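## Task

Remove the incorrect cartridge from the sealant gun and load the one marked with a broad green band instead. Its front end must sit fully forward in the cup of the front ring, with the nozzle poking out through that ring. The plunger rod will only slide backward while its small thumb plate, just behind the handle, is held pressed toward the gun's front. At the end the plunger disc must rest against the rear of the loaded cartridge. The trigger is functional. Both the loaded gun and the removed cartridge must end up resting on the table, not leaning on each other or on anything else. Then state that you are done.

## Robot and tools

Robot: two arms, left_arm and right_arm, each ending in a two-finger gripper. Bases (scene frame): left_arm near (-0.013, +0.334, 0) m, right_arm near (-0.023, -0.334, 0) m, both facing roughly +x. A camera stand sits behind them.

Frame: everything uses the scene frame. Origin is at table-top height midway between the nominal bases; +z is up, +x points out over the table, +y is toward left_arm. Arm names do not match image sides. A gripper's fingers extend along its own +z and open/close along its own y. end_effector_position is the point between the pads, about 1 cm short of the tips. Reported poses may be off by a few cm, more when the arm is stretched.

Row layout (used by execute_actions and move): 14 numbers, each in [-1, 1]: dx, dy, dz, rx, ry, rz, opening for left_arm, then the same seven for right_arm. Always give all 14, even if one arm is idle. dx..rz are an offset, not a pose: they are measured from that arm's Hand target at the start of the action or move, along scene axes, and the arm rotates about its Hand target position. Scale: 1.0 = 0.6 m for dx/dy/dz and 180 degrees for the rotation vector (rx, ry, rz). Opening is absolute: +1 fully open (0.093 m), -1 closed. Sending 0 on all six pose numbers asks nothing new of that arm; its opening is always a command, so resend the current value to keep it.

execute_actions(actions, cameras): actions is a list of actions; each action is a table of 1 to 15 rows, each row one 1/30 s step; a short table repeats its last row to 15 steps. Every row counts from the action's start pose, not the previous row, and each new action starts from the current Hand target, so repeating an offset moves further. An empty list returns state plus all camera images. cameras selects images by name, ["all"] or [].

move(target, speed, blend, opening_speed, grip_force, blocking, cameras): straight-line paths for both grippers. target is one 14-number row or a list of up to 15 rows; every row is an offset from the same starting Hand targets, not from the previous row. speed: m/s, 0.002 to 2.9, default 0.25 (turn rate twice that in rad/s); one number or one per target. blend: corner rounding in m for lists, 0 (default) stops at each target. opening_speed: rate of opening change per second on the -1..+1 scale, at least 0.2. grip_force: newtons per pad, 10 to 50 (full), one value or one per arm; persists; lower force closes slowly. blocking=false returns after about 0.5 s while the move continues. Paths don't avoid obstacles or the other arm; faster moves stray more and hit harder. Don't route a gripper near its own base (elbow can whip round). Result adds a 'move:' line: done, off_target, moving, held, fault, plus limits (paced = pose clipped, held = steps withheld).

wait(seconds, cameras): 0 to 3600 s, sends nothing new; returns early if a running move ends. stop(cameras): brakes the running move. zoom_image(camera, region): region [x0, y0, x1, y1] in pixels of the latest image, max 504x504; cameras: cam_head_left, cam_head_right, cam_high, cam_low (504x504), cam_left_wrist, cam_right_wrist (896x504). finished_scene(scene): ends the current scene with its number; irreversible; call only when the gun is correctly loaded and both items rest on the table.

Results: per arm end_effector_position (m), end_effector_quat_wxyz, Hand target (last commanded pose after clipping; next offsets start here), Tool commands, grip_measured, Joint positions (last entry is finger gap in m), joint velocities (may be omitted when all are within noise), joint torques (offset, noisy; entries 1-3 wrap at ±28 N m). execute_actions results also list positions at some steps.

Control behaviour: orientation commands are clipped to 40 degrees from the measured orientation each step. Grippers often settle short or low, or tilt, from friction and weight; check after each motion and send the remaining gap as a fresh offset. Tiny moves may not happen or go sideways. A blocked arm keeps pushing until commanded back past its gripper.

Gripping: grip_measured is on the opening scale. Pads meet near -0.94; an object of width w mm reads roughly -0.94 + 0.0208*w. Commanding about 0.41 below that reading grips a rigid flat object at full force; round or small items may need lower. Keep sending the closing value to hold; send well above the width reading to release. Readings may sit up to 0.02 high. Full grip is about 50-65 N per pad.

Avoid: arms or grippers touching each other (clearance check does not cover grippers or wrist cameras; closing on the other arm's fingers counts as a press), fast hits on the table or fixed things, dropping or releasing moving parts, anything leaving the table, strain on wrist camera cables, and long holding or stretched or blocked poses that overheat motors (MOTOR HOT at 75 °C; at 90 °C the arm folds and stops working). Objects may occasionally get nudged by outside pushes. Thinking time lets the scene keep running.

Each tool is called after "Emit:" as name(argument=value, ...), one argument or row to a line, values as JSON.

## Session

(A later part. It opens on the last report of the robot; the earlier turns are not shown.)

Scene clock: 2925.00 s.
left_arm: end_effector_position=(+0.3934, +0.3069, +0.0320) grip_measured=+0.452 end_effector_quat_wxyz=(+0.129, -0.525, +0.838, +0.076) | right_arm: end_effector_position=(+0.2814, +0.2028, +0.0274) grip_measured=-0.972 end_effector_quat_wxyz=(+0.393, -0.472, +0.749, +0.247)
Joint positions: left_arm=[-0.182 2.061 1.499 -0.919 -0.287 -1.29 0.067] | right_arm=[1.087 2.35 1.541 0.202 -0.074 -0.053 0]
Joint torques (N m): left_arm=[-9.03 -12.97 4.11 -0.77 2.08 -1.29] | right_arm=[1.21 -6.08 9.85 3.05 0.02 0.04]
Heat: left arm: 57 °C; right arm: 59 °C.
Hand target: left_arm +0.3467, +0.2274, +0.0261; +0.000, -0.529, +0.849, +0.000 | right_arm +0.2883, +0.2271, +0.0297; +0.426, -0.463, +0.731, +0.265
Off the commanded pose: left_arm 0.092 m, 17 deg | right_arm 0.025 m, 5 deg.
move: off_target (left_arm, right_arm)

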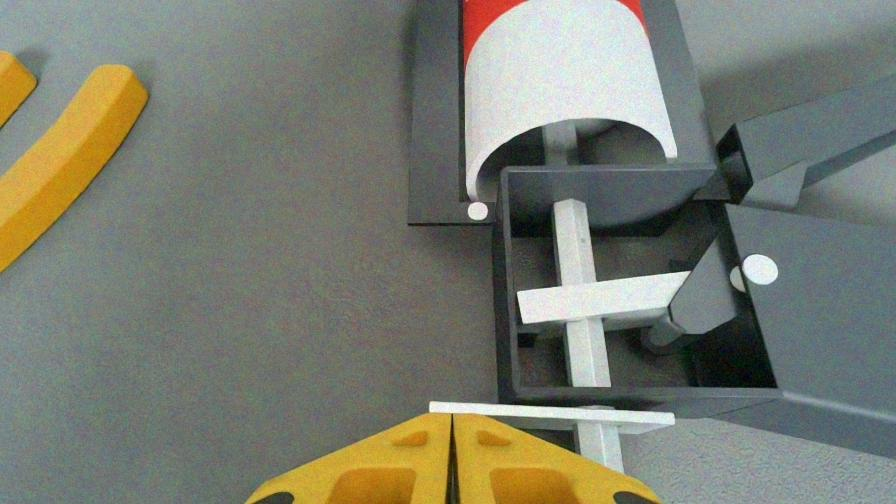

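Emit:
move(
  target=[0.0778,0.1325,0.008,0,0,0,0.1,-0.0148,-0.0485,0,0,0,0,-1],
  speed=0.1,
  cameras=["cam_right_wrist"],
)

Scene clock: 3056.13 s.
left_arm: end_effector_position=(+0.3966, +0.3192, +0.0303) grip_measured=+0.452 end_effector_quat_wxyz=(+0.035, -0.534, +0.845, +0.023) | right_arm: end_effector_position=(+0.2821, +0.2016, +0.0297) grip_measured=-0.972 end_effector_quat_wxyz=(+0.433, -0.461, +0.728, +0.264)
Joint positions: left_arm=[-0.067 2.126 1.623 -1.037 -0.079 -1.195 0.067] | right_arm=[1.086 2.348 1.449 0.392 -0.07 -0.056 0]
Joint torques (N m): left_arm=[0.02 -9.65 9.14 -0.23 0.57 -0.05] | right_arm=[0.14 -12.1 4.38 2.02 -0.12 -0.01]
Heat: left arm: 66 °C; right arm: 78 °C. Fold the right arm in close to its base, or ease its load, before you think long.
Hand target: left_arm +0.3933, +0.3070, +0.0308; +0.000, -0.529, +0.849, +0.000 | right_arm +0.2795, +0.1980, +0.0297; +0.426, -0.463, +0.731, +0.265
Off the commanded pose: left_arm 0.013 m, 5 deg | right_arm 0.005 m, 1 deg.
MOTOR HOT: joint 4 (wrist pitch) of the right arm reports 78 °C; the controller's stop level is 90 °C. To cool a motor, set the load down, stop pushing, or move to a pose that needs little force.
move: off_target (left_arm)

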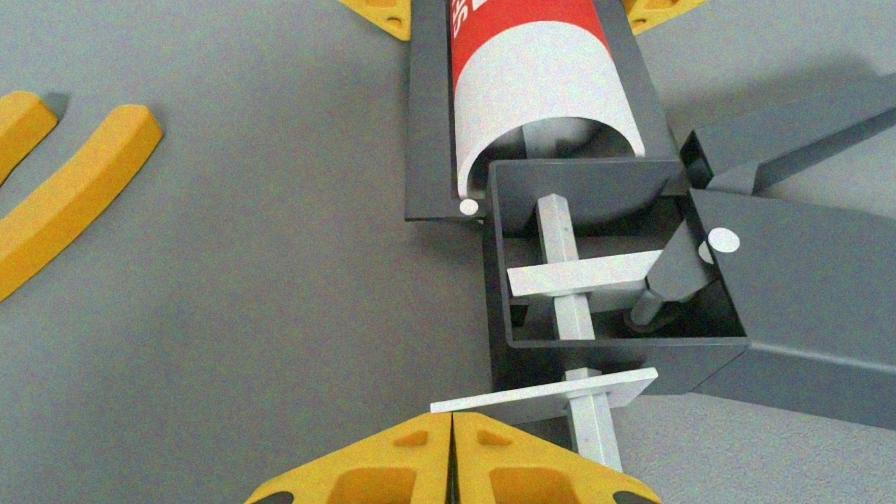

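Emit:
move(
  target=[
    [0,0,0,0,0,0,0.1,-0.03,-0.065,0.06,0,0,0,-1],
    [0,0,0,0,0,0,0.1,-0.1325,-0.2967,0.2,-0.301,0.1455,0,-1],
  ],
  speed=0.25,
  blend=0.02,
  cameras=["cam_right_wrist","cam_high"],
)

Scene clock: 3070.37 s.
left_arm: end_effector_position=(+0.3956, +0.3178, +0.0296) grip_measured=+0.452 end_effector_quat_wxyz=(+0.031, -0.533, +0.845, +0.021) | right_arm: end_effector_position=(+0.1954, +0.0200, +0.1469) grip_measured=-0.972 end_effector_quat_wxyz=(-0.001, -0.534, +0.845, +0.005)
Joint positions: left_arm=[-0.067 2.128 1.623 -1.041 -0.071 -1.194 0.067] | right_arm=[1.065 2.174 2.167 -1.561 -0.01 -0.114 0]
Joint torques (N m): left_arm=[0.02 -9.76 9.2 -0.2 0.5 -0.05] | right_arm=[-0.13 -8.59 6.95 0.21 0.07 -0.11]
Heat: left arm: 67 °C; right arm: 71 °C.
Hand target: left_arm +0.3934, +0.3070, +0.0308; +0.000, -0.529, +0.849, +0.000 | right_arm +0.1999, +0.0200, +0.1497; +0.000, -0.535, +0.845, +0.001
Off the commanded pose: left_arm 0.011 m, 4 deg | right_arm 0.005 m, 1 deg.
MOTOR HOT: cleared for the motors of the right arm.
joint sent to its limit (right arm) — joint 4 (wrist pitch), lower limit. The joint targets still meet the commanded pose.
move: done
Images, in order (width x height): cam_high 504x504, cam_right_wrist 896x504.

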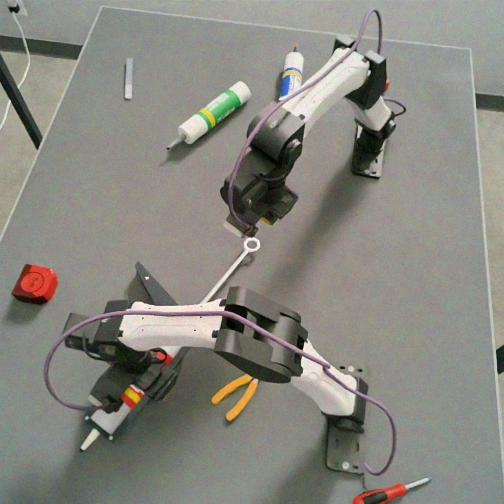

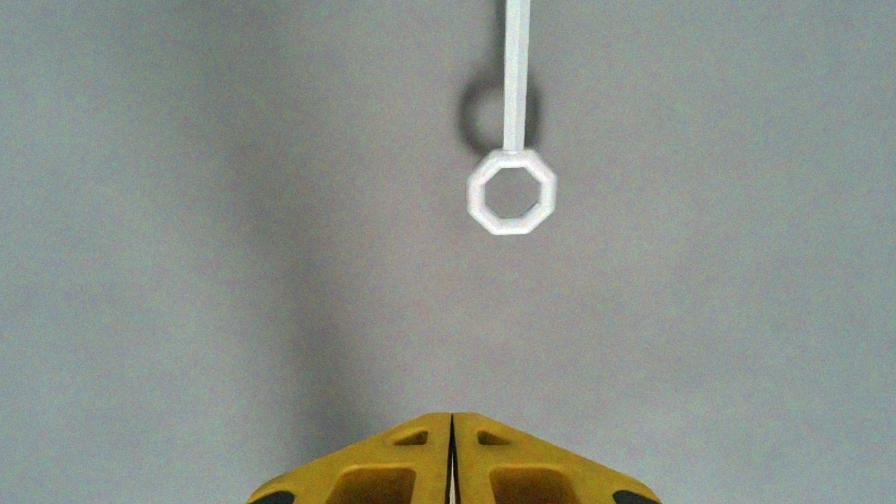

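Emit:
move(
  target=[
    [0.003,0.015,0,0,0,0,0.75,0,0,0,0,0,0,-1],
    [0.003,0.015,0.18,0,0,0,0.75,0,0,0,0,0,0,-1],
  ],
  speed=0.15,
  cameras=["cam_left_wrist"],
)

Scene clock: 3078.07 s.
left_arm: end_effector_position=(+0.3928, +0.3134, +0.1321) grip_measured=+0.748 end_effector_quat_wxyz=(-0.005, -0.530, +0.848, +0.004) | right_arm: end_effector_position=(+0.1953, +0.0199, +0.1469) grip_measured=-0.972 end_effector_quat_wxyz=(-0.001, -0.534, +0.845, +0.005)
Joint positions: left_arm=[-0.05 2.132 2.041 -1.493 -0.001 -1.169 0.081] | right_arm=[1.065 2.174 2.167 -1.562 -0.01 -0.114 0]
Joint torques (N m): left_arm=[0.51 -10.84 9.02 -0.04 -0.09 -0.08] | right_arm=[-0.14 -8.69 6.97 0.21 0.06 -0.11]
Heat: left arm: 67 °C; right arm: 67 °C.
Hand target: left_arm +0.3952, +0.3160, +0.1389; +0.000, -0.529, +0.849, +0.000 | right_arm +0.1999, +0.0200, +0.1497; +0.000, -0.535, +0.845, +0.001
Off the commanded pose: left_arm 0.008 m, 1 deg | right_arm 0.005 m, 1 deg.
joint sent to its limit (right arm) — joint 4 (wrist pitch), lower limit. The joint targets still meet the commanded pose.
move: done

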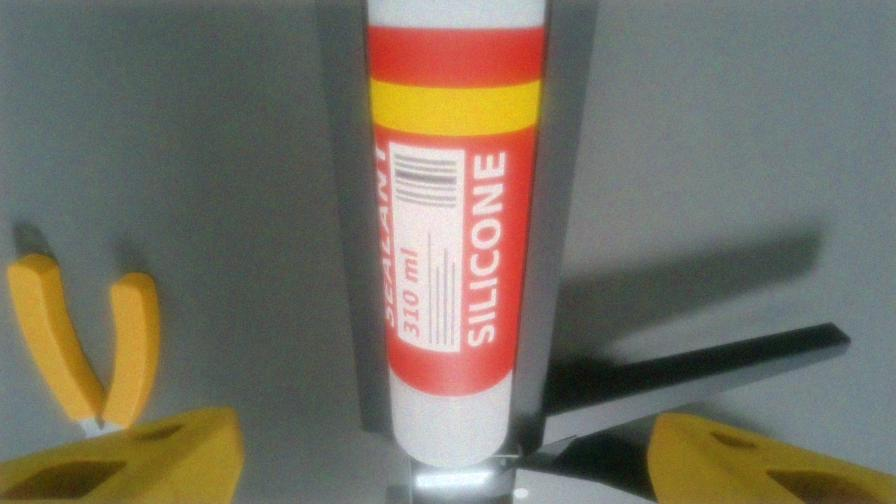

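Emit:
move(
  target=[-0.09,-0.2,0.02,0,0,0,0.0,0,0,0,0,0,0,-1],
  speed=0.2,
  cameras=["cam_left_wrist","cam_high"],
)

Scene clock: 3090.90 s.
left_arm: end_effector_position=(+0.3435, +0.1932, +0.1398) grip_measured=+0.002 end_effector_quat_wxyz=(-0.011, -0.520, +0.854, +0.009) | right_arm: end_effector_position=(+0.1953, +0.0199, +0.1469) grip_measured=-0.972 end_effector_quat_wxyz=(-0.001, -0.534, +0.845, +0.005)
Joint positions: left_arm=[-0.372 2.044 1.937 -1.492 0.006 -1.468 0.045] | right_arm=[1.065 2.174 2.167 -1.562 -0.01 -0.114 0]
Joint torques (N m): left_arm=[0.03 -13.29 5.52 0.04 -0.15 -0.37] | right_arm=[-0.14 -8.69 6.95 0.21 0.06 -0.11]
Heat: left arm: 68 °C; right arm: 63 °C.
Hand target: left_arm +0.3411, +0.1959, +0.1508; +0.000, -0.529, +0.849, +0.000 | right_arm +0.1999, +0.0200, +0.1497; +0.000, -0.535, +0.845, +0.001
Off the commanded pose: left_arm 0.012 m, 2 deg | right_arm 0.005 m, 1 deg.
joint sent to its limit (right arm) — joint 4 (wrist pitch), lower limit. The joint targets still meet the commanded pose.
move: off_target (left_arm)
Images, in order (width x height): cam_high 504x504, cam_left_wrist 896x504.

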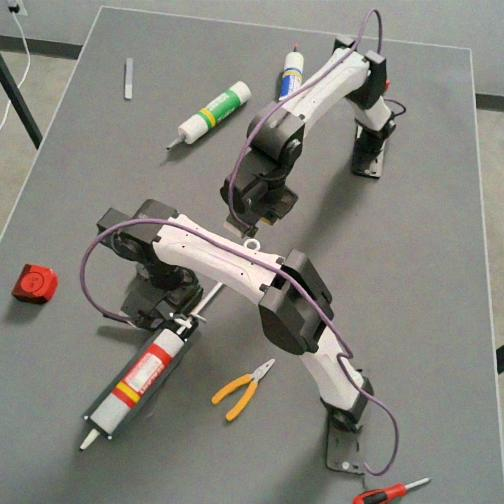

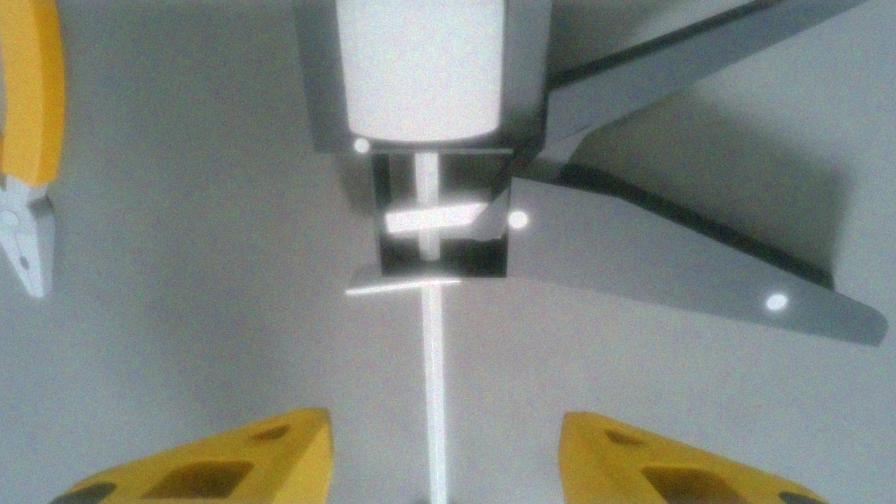

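Emit:
move(
  target=[-0.1718,0.0552,0.0,0.0791,-0.2328,-0.4789,-0.57,0,0,0,0,0,0,-1],
  speed=0.2,
  cameras=["cam_left_wrist","cam_high"],
)

Scene clock: 3130.20 s.
left_arm: end_effector_position=(+0.2359, +0.2290, +0.1490) grip_measured=-0.568 end_effector_quat_wxyz=(+0.322, +0.211, +0.920, -0.076) | right_arm: end_effector_position=(+0.1953, +0.0199, +0.1469) grip_measured=-0.972 end_effector_quat_wxyz=(-0.001, -0.534, +0.845, +0.005)
Joint positions: left_arm=[-0.361 0.955 0.753 -0.697 0.059 0.066 0.018] | right_arm=[1.065 2.174 2.167 -1.562 -0.01 -0.114 0]
Joint torques (N m): left_arm=[0.55 -3.21 7.1 1.65 0.06 -0.02] | right_arm=[-0.14 -8.69 6.95 0.21 0.06 -0.11]
Heat: left arm: 68 °C; right arm: 56 °C.
Hand target: left_arm +0.2380, +0.2290, +0.1509; +0.333, +0.215, +0.915, -0.078 | right_arm +0.1999, +0.0200, +0.1497; +0.000, -0.535, +0.845, +0.001
Off the commanded pose: left_arm 0.003 m, 1 deg | right_arm 0.005 m, 1 deg.
joint sent to its limit (right arm) — joint 4 (wrist pitch), lower limit. The joint targets still meet the commanded pose.
move: done
Images, in order (width x height): cam_high 504x504, cam_left_wrist 896x504.

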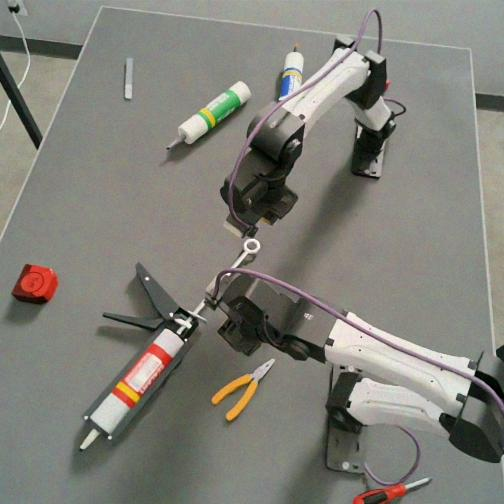

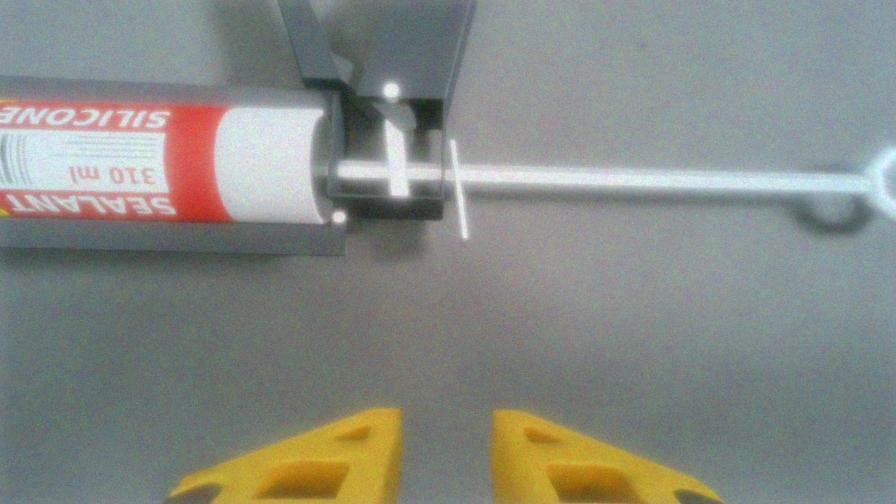

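Emit:
move(
  target=[0.0567,-0.042,-0.1348,0,0,0,-0.57,0,0,0,0,0,0,-1],
  speed=0.15,
  cameras=["cam_left_wrist"],
)

Scene clock: 3150.50 s.
left_arm: end_effector_position=(+0.2697, +0.2056, +0.0711) grip_measured=-0.568 end_effector_quat_wxyz=(+0.326, +0.219, +0.916, -0.079) | right_arm: end_effector_position=(+0.1953, +0.0199, +0.1469) grip_measured=-0.972 end_effector_quat_wxyz=(-0.001, -0.534, +0.845, +0.005)
Joint positions: left_arm=[-0.402 1.21 0.556 -0.233 0.042 0.05 0.018] | right_arm=[1.065 2.174 2.167 -1.562 -0.01 -0.114 0]
Joint torques (N m): left_arm=[-0.92 -3.17 6.83 1.76 -0.11 -0.32] | right_arm=[-0.14 -8.69 6.97 0.21 0.06 -0.11]
Heat: left arm: 60 °C; right arm: 53 °C.
Hand target: left_arm +0.2722, +0.2039, +0.0701; +0.333, +0.215, +0.915, -0.078 | right_arm +0.1999, +0.0200, +0.1497; +0.000, -0.535, +0.845, +0.001
Off the commanded pose: left_arm 0.003 m, 1 deg | right_arm 0.005 m, 1 deg.
joint sent to its limit (right arm) — joint 4 (wrist pitch), lower limit. The joint targets still meet the commanded pose.
move: done

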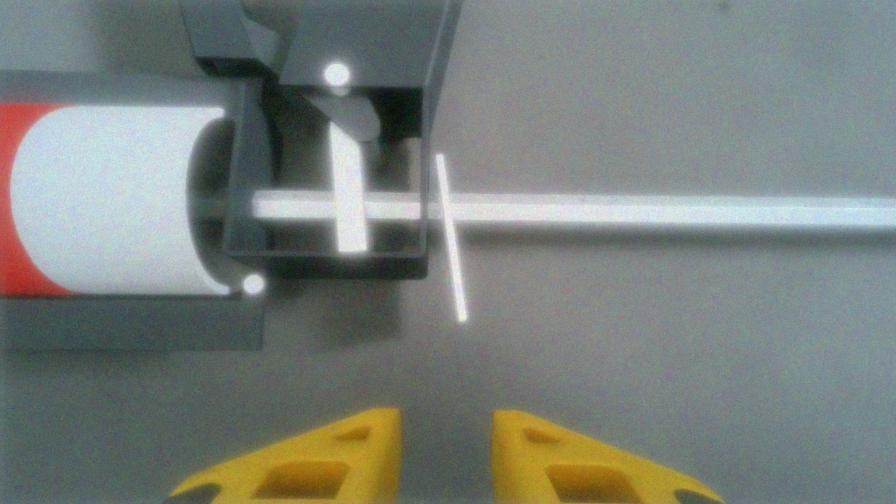

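Emit:
move(
  target=[0.045,-0.0292,-0.0717,0,0,0,-0.57,0,0,0,0,0,0,-1],
  speed=0.08,
  cameras=["cam_left_wrist"],
)

Scene clock: 3161.57 s.
left_arm: end_effector_position=(+0.2959, +0.1886, +0.0271) grip_measured=-0.568 end_effector_quat_wxyz=(+0.324, +0.219, +0.917, -0.079) | right_arm: end_effector_position=(+0.1953, +0.0199, +0.1469) grip_measured=-0.972 end_effector_quat_wxyz=(-0.001, -0.534, +0.845, +0.005)
Joint positions: left_arm=[-0.424 1.476 0.546 0.038 0.029 0.033 0.018] | right_arm=[1.065 2.174 2.167 -1.562 -0.01 -0.114 0]
Joint torques (N m): left_arm=[-0.92 -4.44 6.16 1.76 -0.13 -0.31] | right_arm=[-0.13 -8.69 6.95 0.21 0.06 -0.11]
Heat: left arm: 58 °C; right arm: 52 °C.
Hand target: left_arm +0.2991, +0.1863, +0.0270; +0.333, +0.215, +0.915, -0.078 | right_arm +0.1999, +0.0200, +0.1497; +0.000, -0.535, +0.845, +0.001
Off the commanded pose: left_arm 0.004 m, 1 deg | right_arm 0.005 m, 1 deg.
joint sent to its limit (right arm) — joint 4 (wrist pitch), lower limit. The joint targets still meet the commanded pose.
move: done

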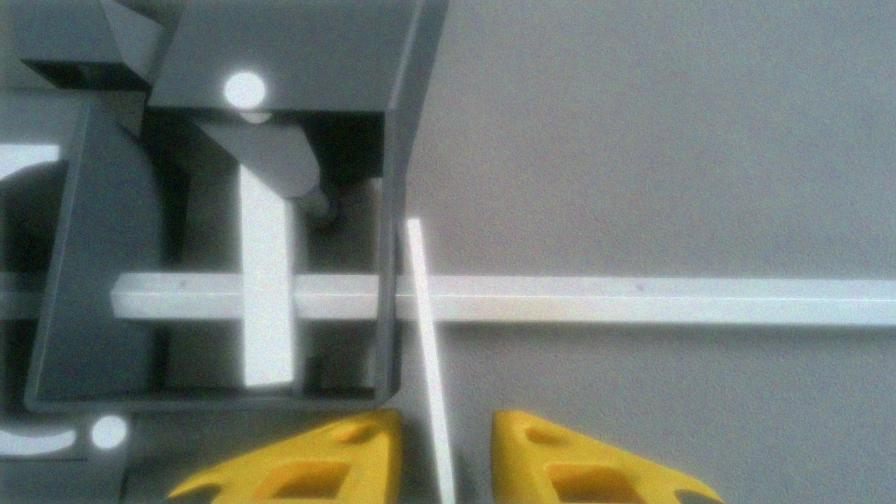

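Emit:
move(
  target=[0.0038,0.013,0,0,0,0,-0.57,0.0702,0.0638,-0.1245,0,0,0,-0.4],
  speed=0.1,
  cameras=["cam_left_wrist","cam_right_wrist"],
)

Scene clock: 3190.90 s.
left_arm: end_effector_position=(+0.2983, +0.1936, +0.0272) grip_measured=-0.568 end_effector_quat_wxyz=(+0.324, +0.212, +0.919, -0.077) | right_arm: end_effector_position=(+0.2346, +0.0535, +0.0712) grip_measured=-0.402 end_effector_quat_wxyz=(-0.016, -0.533, +0.846, -0.002)
Joint positions: left_arm=[-0.406 1.476 0.546 0.039 0.033 0.034 0.018] | right_arm=[1.032 2.443 2.322 -1.481 -0.01 -0.146 0.026]
Joint torques (N m): left_arm=[0.57 -4.78 5.83 1.78 0.03 -0.05] | right_arm=[-0.06 -10.58 7.16 0.36 0.06 -0.12]
Heat: left arm: 54 °C; right arm: 50 °C.
Hand target: left_arm +0.3013, +0.1941, +0.0270; +0.333, +0.215, +0.915, -0.078 | right_arm +0.2421, +0.0582, +0.0751; +0.000, -0.535, +0.845, +0.001
Off the commanded pose: left_arm 0.003 m, 1 deg | right_arm 0.010 m, 2 deg.
move: done

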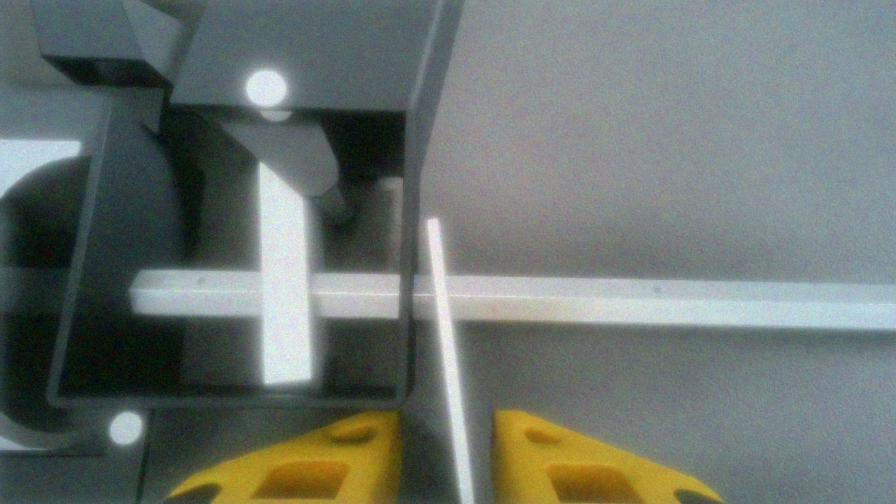

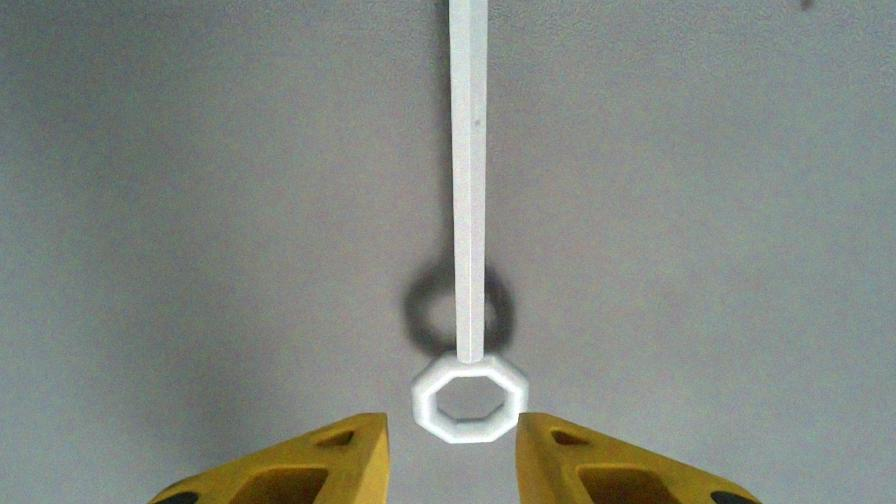

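Emit:
move(
  target=[0,0,0,0,0,0,-0.57,0.0178,0.0233,-0.0852,0,0,0,-0.4],
  speed=0.1,
  cameras=["cam_right_wrist"],
)

Scene clock: 3207.33 s.
left_arm: end_effector_position=(+0.2983, +0.1936, +0.0272) grip_measured=-0.568 end_effector_quat_wxyz=(+0.324, +0.212, +0.919, -0.077) | right_arm: end_effector_position=(+0.2468, +0.0716, +0.0259) grip_measured=-0.402 end_effector_quat_wxyz=(-0.007, -0.534, +0.845, +0.002)
Joint positions: left_arm=[-0.406 1.476 0.546 0.039 0.033 0.034 0.018] | right_arm=[1.032 2.541 2.322 -1.364 -0.01 -0.148 0.026]
Joint torques (N m): left_arm=[0.51 -4.79 5.83 1.78 0.02 -0.05] | right_arm=[-0.21 -11.23 5.14 0.4 0.05 -0.11]
Heat: left arm: 53 °C; right arm: 51 °C.
Hand target: left_arm +0.3013, +0.1941, +0.0270; +0.333, +0.215, +0.915, -0.078 | right_arm +0.2528, +0.0722, +0.0240; +0.000, -0.535, +0.845, +0.001
Off the commanded pose: left_arm 0.003 m, 1 deg | right_arm 0.006 m, 1 deg.
move: done

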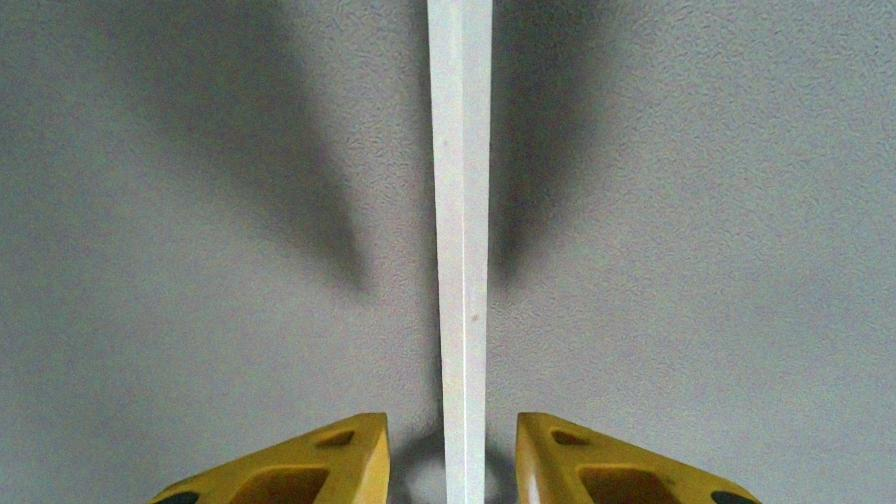

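Emit:
move(
  target=[
    [0,0,0,0,0,0,-0.57,0.003,-0.0015,-0.008,0,0,0,-0.4],
    [0,0,0,0,0,0,-0.57,0.003,-0.0015,-0.008,0,0,0,-1],
  ],
  speed=0.1,
  cameras=["cam_right_wrist","cam_left_wrist"],
)

Scene clock: 3215.43 s.
left_arm: end_effector_position=(+0.2983, +0.1936, +0.0272) grip_measured=-0.568 end_effector_quat_wxyz=(+0.324, +0.212, +0.919, -0.077) | right_arm: end_effector_position=(+0.2504, +0.0724, +0.0240) grip_measured=-0.927 end_effector_quat_wxyz=(-0.002, -0.535, +0.845, +0.003)
Joint positions: left_arm=[-0.406 1.476 0.546 0.039 0.033 0.034 0.018] | right_arm=[1.028 2.541 2.315 -1.346 -0.008 -0.154 0.001]
Joint torques (N m): left_arm=[0.54 -4.81 5.85 1.78 0.03 -0.05] | right_arm=[-0.17 -11 4.59 0.48 0.04 -0.1]
Heat: left arm: 52 °C; right arm: 55 °C.
Hand target: left_arm +0.3013, +0.1941, +0.0270; +0.333, +0.215, +0.915, -0.078 | right_arm +0.2546, +0.0713, +0.0192; +0.000, -0.535, +0.845, +0.001
Off the commanded pose: left_arm 0.003 m, 1 deg | right_arm 0.007 m, 0 deg.
move: done
Images, in order (width x height): cam_left_wrist 896x504, cam_right_wrist 896x504.

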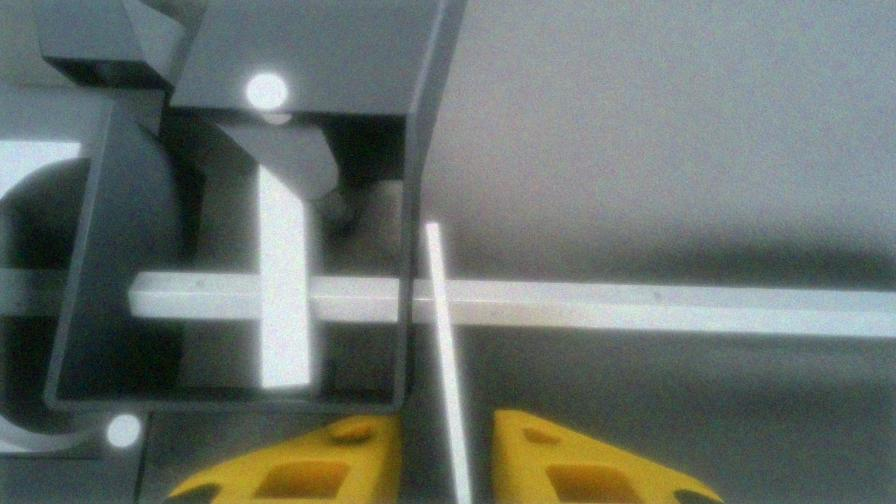

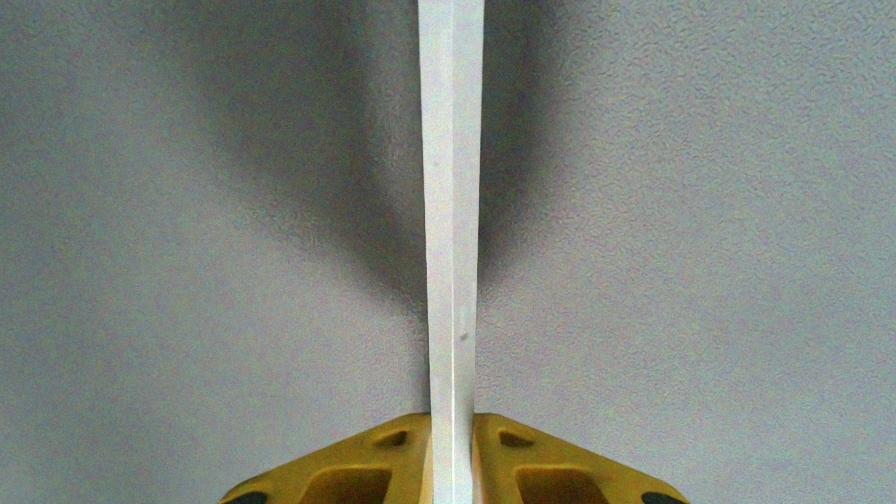

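Emit:
move(
  target=[0.006,0.0119,0,0,0,0,-0.57,0,0,0,0,0,0,-1],
  speed=0.05,
  cameras=["cam_left_wrist"],
)

Emit:
move(
  target=[0.006,0.0119,0,0,0,0,-0.57,-0.006,-0.0119,0,0,0,0,-1],
  speed=0.05,
  cameras=["cam_left_wrist"],
)

Scene clock: 3221.70 s.
left_arm: end_effector_position=(+0.3006, +0.1989, +0.0274) grip_measured=-0.568 end_effector_quat_wxyz=(+0.324, +0.213, +0.918, -0.082) | right_arm: end_effector_position=(+0.2505, +0.0726, +0.0240) grip_measured=-0.927 end_effector_quat_wxyz=(-0.002, -0.535, +0.845, +0.004)
Joint positions: left_arm=[-0.375 1.476 0.546 0.039 0.062 0.057 0.018] | right_arm=[1.028 2.541 2.315 -1.345 -0.008 -0.154 0.001]
Joint torques (N m): left_arm=[0.77 -4.55 6.11 1.76 -0.02 -0.05] | right_arm=[-0.17 -11.06 4.56 0.47 0.04 -0.1]
Heat: left arm: 52 °C; right arm: 57 °C.
Hand target: left_arm +0.3049, +0.2013, +0.0270; +0.333, +0.215, +0.915, -0.078 | right_arm +0.2546, +0.0713, +0.0192; +0.000, -0.535, +0.845, +0.001
Off the commanded pose: left_arm 0.005 m, 1 deg | right_arm 0.006 m, 0 deg.
move: done

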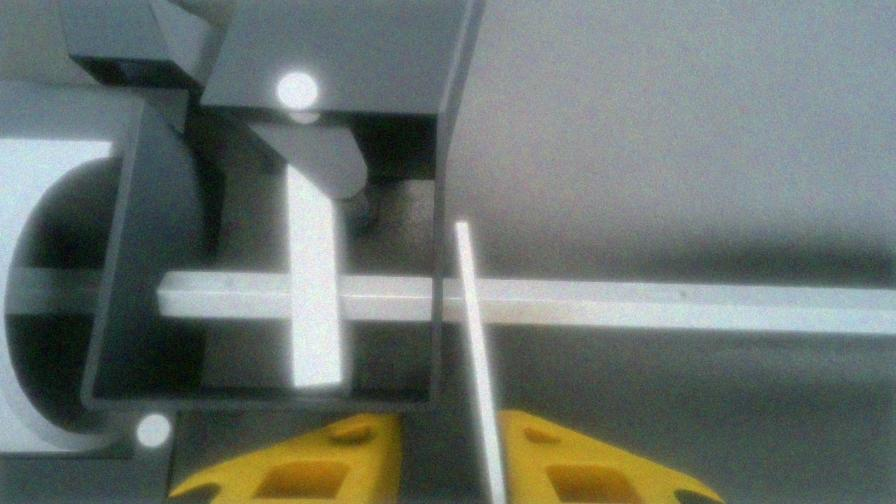

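Scene clock: 3222.37 s.
left_arm: end_effector_position=(+0.2995, +0.1989, +0.0256) grip_measured=-0.568 end_effector_quat_wxyz=(+0.318, +0.222, +0.916, -0.097) | right_arm: end_effector_position=(+0.2499, +0.0718, +0.0153) grip_measured=-0.927 end_effector_quat_wxyz=(+0.004, -0.536, +0.844, +0.006)
Joint positions: left_arm=[-0.35 1.483 0.546 0.037 0.114 0.083 0.018] | right_arm=[1.028 2.516 2.235 -1.278 -0.008 -0.156 0.001]
Joint torques (N m): left_arm=[1.62 -4.94 6.45 1.72 -0.31 -0.03] | right_arm=[-0.34 -12.93 3.75 0.23 0.03 -0.1]
Heat: left arm: 52 °C; right arm: 58 °C.
Hand target: left_arm +0.3085, +0.2084, +0.0269; +0.333, +0.215, +0.915, -0.078 | right_arm +0.2510, +0.0642, +0.0191; +0.000, -0.535, +0.845, +0.001
Off the commanded pose: left_arm 0.013 m, 3 deg | right_arm 0.009 m, 1 deg.
move: off_target (left_arm)

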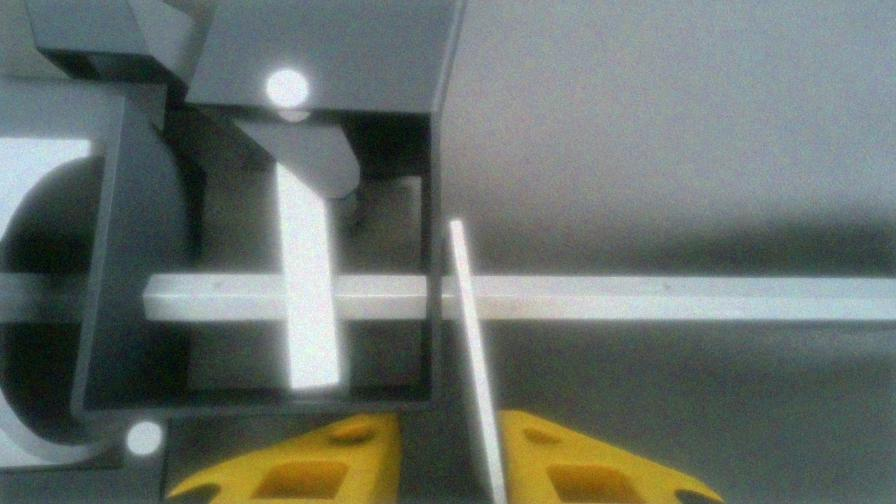

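Emit:
move(
  target=[0.008,0.0152,0.003,0,0,0,-0.57,-0.006,-0.0119,0.018,0,0,0,-1],
  speed=0.05,
  cameras=["cam_left_wrist"],
)

Emit:
move(
  target=[0.008,0.0152,0.003,0,0,0,-0.57,-0.006,-0.0119,0.0,0,0,0,-1],
  speed=0.05,
  cameras=["cam_left_wrist"],
)

Scene clock: 3231.43 s.
left_arm: end_effector_position=(+0.2998, +0.1999, +0.0268) grip_measured=-0.568 end_effector_quat_wxyz=(+0.318, +0.231, +0.912, -0.115) | right_arm: end_effector_position=(+0.2490, +0.0715, +0.0191) grip_measured=-0.927 end_effector_quat_wxyz=(+0.012, -0.536, +0.844, +0.011)
Joint positions: left_arm=[-0.318 1.483 0.546 0.037 0.174 0.115 0.018] | right_arm=[1.028 2.483 2.189 -1.246 -0.011 -0.157 0.001]
Joint torques (N m): left_arm=[2.51 -5.08 7.35 1.57 -0.54 -0.02] | right_arm=[-0.5 -14 3.93 -0.09 0.06 -0.11]
Heat: left arm: 51 °C; right arm: 58 °C.
Hand target: left_arm +0.3133, +0.2175, +0.0287; +0.332, +0.215, +0.915, -0.078 | right_arm +0.2474, +0.0571, +0.0300; +0.000, -0.535, +0.845, +0.001
Off the commanded pose: left_arm 0.022 m, 5 deg | right_arm 0.018 m, 2 deg.
move: off_target (left_arm, right_arm)

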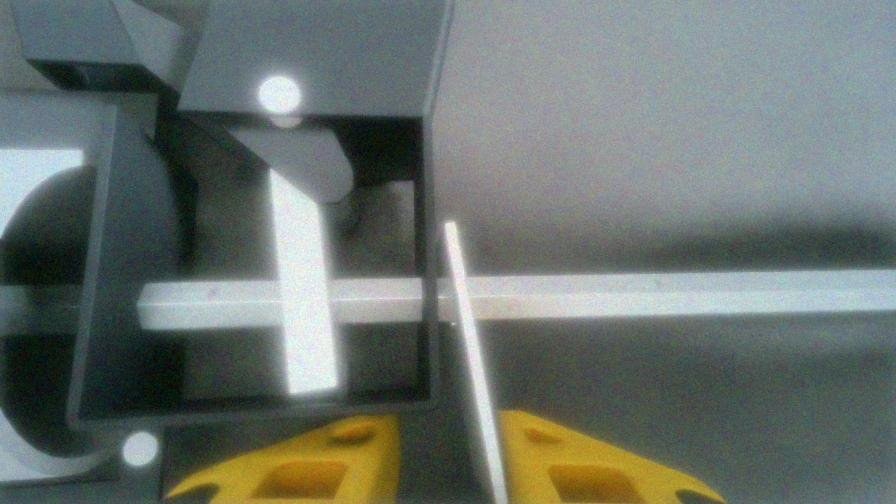

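Scene clock: 3232.17 s.
left_arm: end_effector_position=(+0.2986, +0.2028, +0.0266) grip_measured=-0.568 end_effector_quat_wxyz=(+0.314, +0.238, +0.910, -0.130) | right_arm: end_effector_position=(+0.2477, +0.0733, +0.0194) grip_measured=-0.927 end_effector_quat_wxyz=(+0.024, -0.536, +0.843, +0.024)
Joint positions: left_arm=[-0.284 1.483 0.546 0.026 0.228 0.147 0.018] | right_arm=[1.028 2.445 2.119 -1.182 -0.024 -0.157 0.001]
Joint torques (N m): left_arm=[3.33 -5.18 8.39 1.48 -0.77 -0.01] | right_arm=[-0.65 -14 3.78 -0.35 0.18 -0.13]
Heat: left arm: 51 °C; right arm: 59 °C.
Hand target: left_arm +0.3181, +0.2267, +0.0305; +0.333, +0.215, +0.915, -0.078 | right_arm +0.2438, +0.0499, +0.0300; +0.000, -0.535, +0.845, +0.001
Off the commanded pose: left_arm 0.031 m, 7 deg | right_arm 0.026 m, 4 deg.
move: off_target (left_arm, right_arm)

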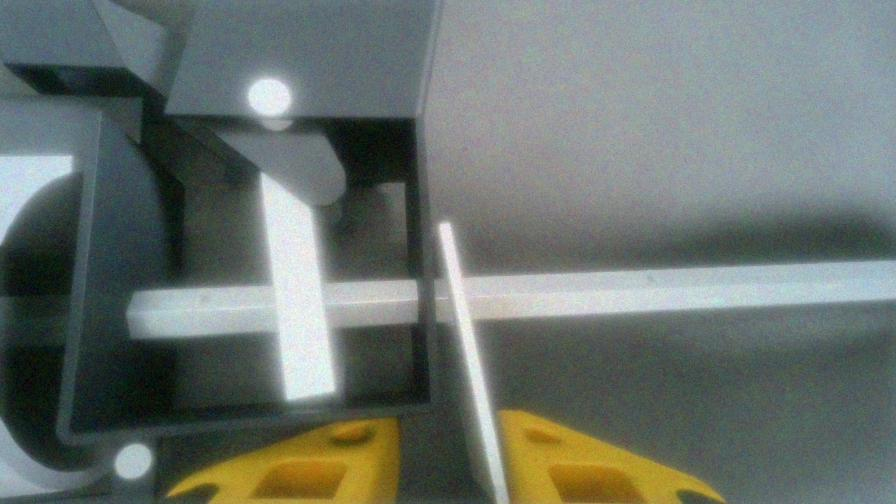

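Emit:
move(
  target=[0.004,0.0076,0.001,0.078,-0.038,0.069,-0.57,-0.009,-0.018,0.002,0,0,0,-1],
  speed=0.08,
  cameras=["cam_left_wrist"],
)

Scene clock: 3248.47 s.
left_arm: end_effector_position=(+0.3022, +0.2020, +0.0272) grip_measured=-0.568 end_effector_quat_wxyz=(+0.342, +0.203, +0.917, +0.008) | right_arm: end_effector_position=(+0.2501, +0.0715, +0.0158) grip_measured=-0.927 end_effector_quat_wxyz=(+0.042, -0.535, +0.843, +0.028)
Joint positions: left_arm=[-0.487 1.487 0.546 0.047 -0.189 0.013 0.018] | right_arm=[1.023 2.402 2.025 -1.095 -0.018 -0.159 0.001]
Joint torques (N m): left_arm=[1.83 -3.9 7.1 1.73 -1.6 -0.32] | right_arm=[-0.59 -14.83 3.82 -0.77 0.12 -0.15]
Heat: left arm: 51 °C; right arm: 68 °C.
Hand target: left_arm +0.3205, +0.2312, +0.0311; +0.364, +0.158, +0.914, +0.083 | right_arm +0.2384, +0.0390, +0.0311; +0.000, -0.535, +0.845, +0.001
Off the commanded pose: left_arm 0.035 m, 10 deg | right_arm 0.038 m, 6 deg.
move: off_target (left_arm, right_arm)

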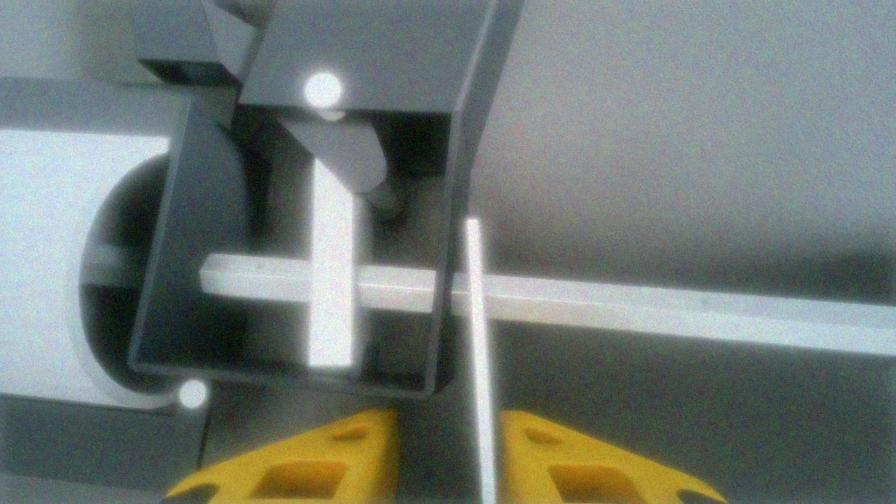

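Emit:
move(
  target=[0.015,0.0303,0.001,0,0,0,-0.57,-0.009,-0.018,0.006,0,0,0,-1],
  speed=0.08,
  cameras=["cam_left_wrist"],
)

Scene clock: 3257.83 s.
left_arm: end_effector_position=(+0.3070, +0.2033, +0.0287) grip_measured=-0.568 end_effector_quat_wxyz=(+0.345, +0.207, +0.915, -0.015) | right_arm: end_effector_position=(+0.2529, +0.0713, +0.0207) grip_measured=-0.927 end_effector_quat_wxyz=(+0.063, -0.532, +0.843, +0.037)
Joint positions: left_arm=[-0.442 1.487 0.546 0.067 -0.115 0.043 0.018] | right_arm=[1.018 2.353 1.953 -1.025 -0.018 -0.159 0.001]
Joint torques (N m): left_arm=[4.83 -4.6 6.9 1.66 -1.77 0.01] | right_arm=[-0.53 -14.87 3.69 -1.13 0.11 -0.19]
Heat: left arm: 50 °C; right arm: 70 °C.
Hand target: left_arm +0.3295, +0.2495, +0.0317; +0.364, +0.158, +0.914, +0.084 | right_arm +0.2330, +0.0283, +0.0347; +0.000, -0.535, +0.845, +0.001
Off the commanded pose: left_arm 0.051 m, 13 deg | right_arm 0.049 m, 8 deg.
move: off_target (left_arm, right_arm)

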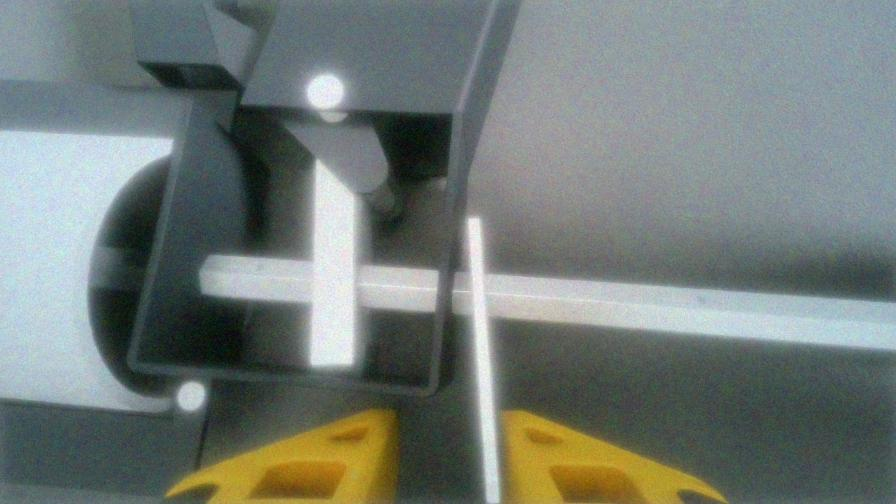

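Emit:
move(
  target=[0.0189,0.037,0.001,0,0,0,-0.57,-0.012,-0.024,0.004,0,0,0,-1],
  speed=0.1,
  cameras=["cam_left_wrist"],
)

Scene clock: 3265.07 s.
left_arm: end_effector_position=(+0.3106, +0.2074, +0.0293) grip_measured=-0.568 end_effector_quat_wxyz=(+0.341, +0.225, +0.911, -0.055) | right_arm: end_effector_position=(+0.2532, +0.0734, +0.0240) grip_measured=-0.927 end_effector_quat_wxyz=(+0.090, -0.531, +0.841, +0.051)
Joint positions: left_arm=[-0.358 1.487 0.546 0.076 0.027 0.115 0.018] | right_arm=[1.018 2.297 1.858 -0.926 -0.024 -0.159 0.001]
Joint torques (N m): left_arm=[6.31 -5.53 7.15 1.61 -2.3 0.03] | right_arm=[-0.88 -15.3 3.45 -1.61 0.14 -0.25]
Heat: left arm: 50 °C; right arm: 69 °C.
Hand target: left_arm +0.3408, +0.2716, +0.0323; +0.364, +0.158, +0.914, +0.083 | right_arm +0.2258, +0.0138, +0.0370; +0.000, -0.535, +0.845, +0.001
Off the commanded pose: left_arm 0.071 m, 18 deg | right_arm 0.067 m, 12 deg.
move: off_target (left_arm, right_arm)

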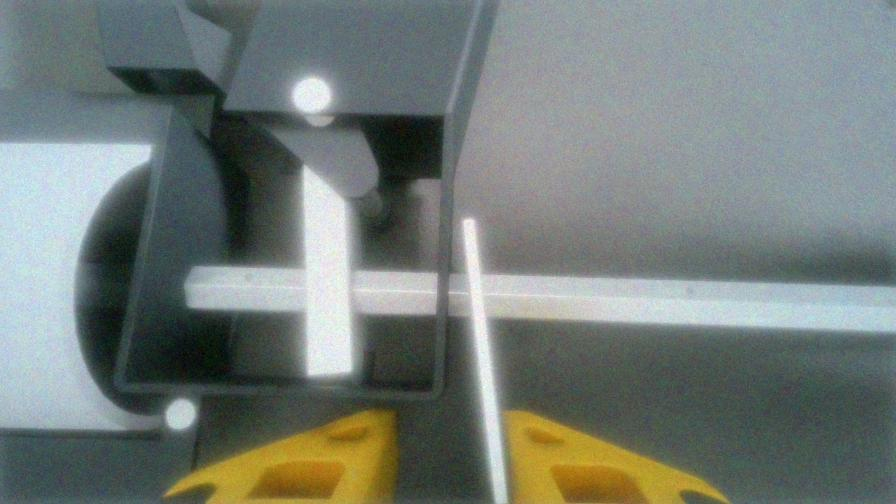

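Emit:
move(
  target=[0.0189,0.037,0.001,0,0,0,-0.57,-0.012,-0.024,0.002,0,0,0,-1],
  speed=0.1,
  cameras=["cam_left_wrist"],
)

Scene clock: 3275.77 s.
left_arm: end_effector_position=(+0.3115, +0.2142, +0.0312) grip_measured=-0.568 end_effector_quat_wxyz=(+0.339, +0.245, +0.904, -0.089) | right_arm: end_effector_position=(+0.2526, +0.0782, +0.0297) grip_measured=-0.927 end_effector_quat_wxyz=(+0.120, -0.530, +0.836, +0.074)
Joint positions: left_arm=[-0.275 1.482 0.546 0.066 0.16 0.193 0.018] | right_arm=[1.018 2.238 1.765 -0.818 -0.043 -0.158 0.001]
Joint torques (N m): left_arm=[7.8 -6.04 7.95 1.6 -2.71 0.02] | right_arm=[-1.22 -15.47 3.21 -2.08 0.28 -0.32]
Heat: left arm: 50 °C; right arm: 70 °C.
Hand target: left_arm +0.3522, +0.2938, +0.0330; +0.364, +0.158, +0.914, +0.083 | right_arm +0.2186, -0.0005, +0.0383; +0.000, -0.535, +0.845, +0.001
Off the commanded pose: left_arm 0.090 m, 22 deg | right_arm 0.086 m, 16 deg.
move: off_target (left_arm, right_arm)

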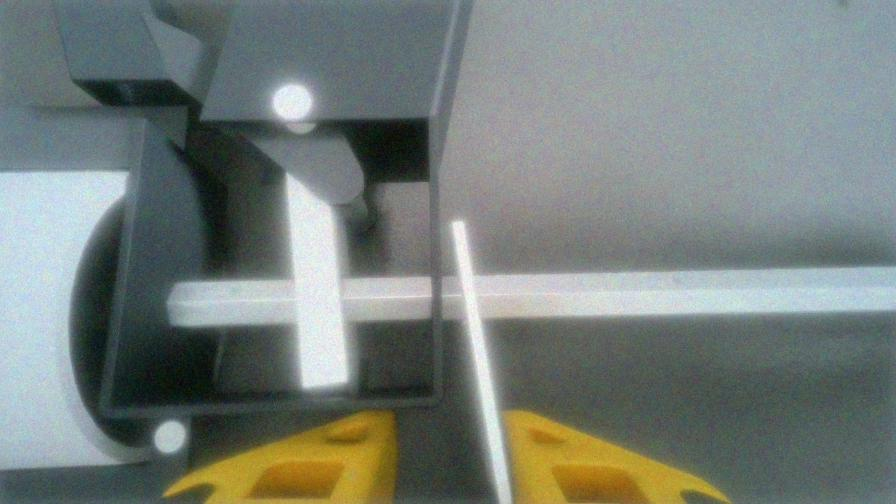

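Emit:
move(
  target=[0.0151,0.03,0.001,0.03,-0.015,0.025,-0.57,-0.012,-0.024,-0.009,0,0,0,-1],
  speed=0.1,
  cameras=["cam_left_wrist"],
)

Scene clock: 3284.37 s.
left_arm: end_effector_position=(+0.3173, +0.2308, +0.0340) grip_measured=-0.568 end_effector_quat_wxyz=(+0.346, +0.227, +0.909, -0.049) | right_arm: end_effector_position=(+0.2482, +0.0709, +0.0310) grip_measured=-0.927 end_effector_quat_wxyz=(+0.134, -0.531, +0.832, +0.086)
Joint positions: left_arm=[-0.263 1.466 0.546 0.059 0.078 0.196 0.018] | right_arm=[1.014 2.173 1.653 -0.735 -0.055 -0.167 0.001]
Joint torques (N m): left_arm=[6.64 -3.78 7.87 2.02 -3.04 0.05] | right_arm=[-1.29 -14.78 2.93 -2.23 0.38 -0.31]
Heat: left arm: 50 °C; right arm: 75 °C. Fold the right arm in close to its base, or ease its load, before you think long.
Hand target: left_arm +0.3612, +0.3118, +0.0335; +0.374, +0.137, +0.906, +0.144 | right_arm +0.2114, -0.0149, +0.0330; +0.000, -0.535, +0.845, +0.001
Off the commanded pose: left_arm 0.092 m, 25 deg | right_arm 0.093 m, 18 deg.
MOTOR HOT: joint 2 (shoulder) of the right arm reports 75 °C; the controller's stop level is 90 °C. To cool a motor, set the load down, stop pushing, or move to a pose that needs little force.
move: off_target (left_arm, right_arm)

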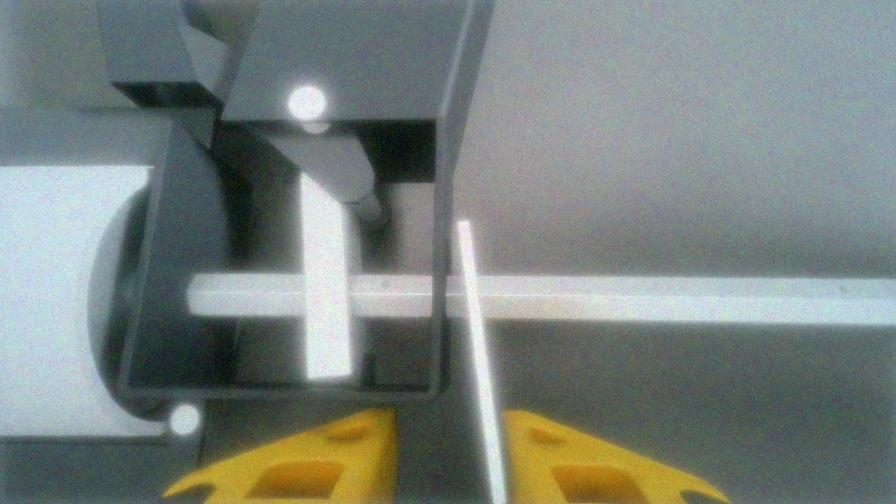

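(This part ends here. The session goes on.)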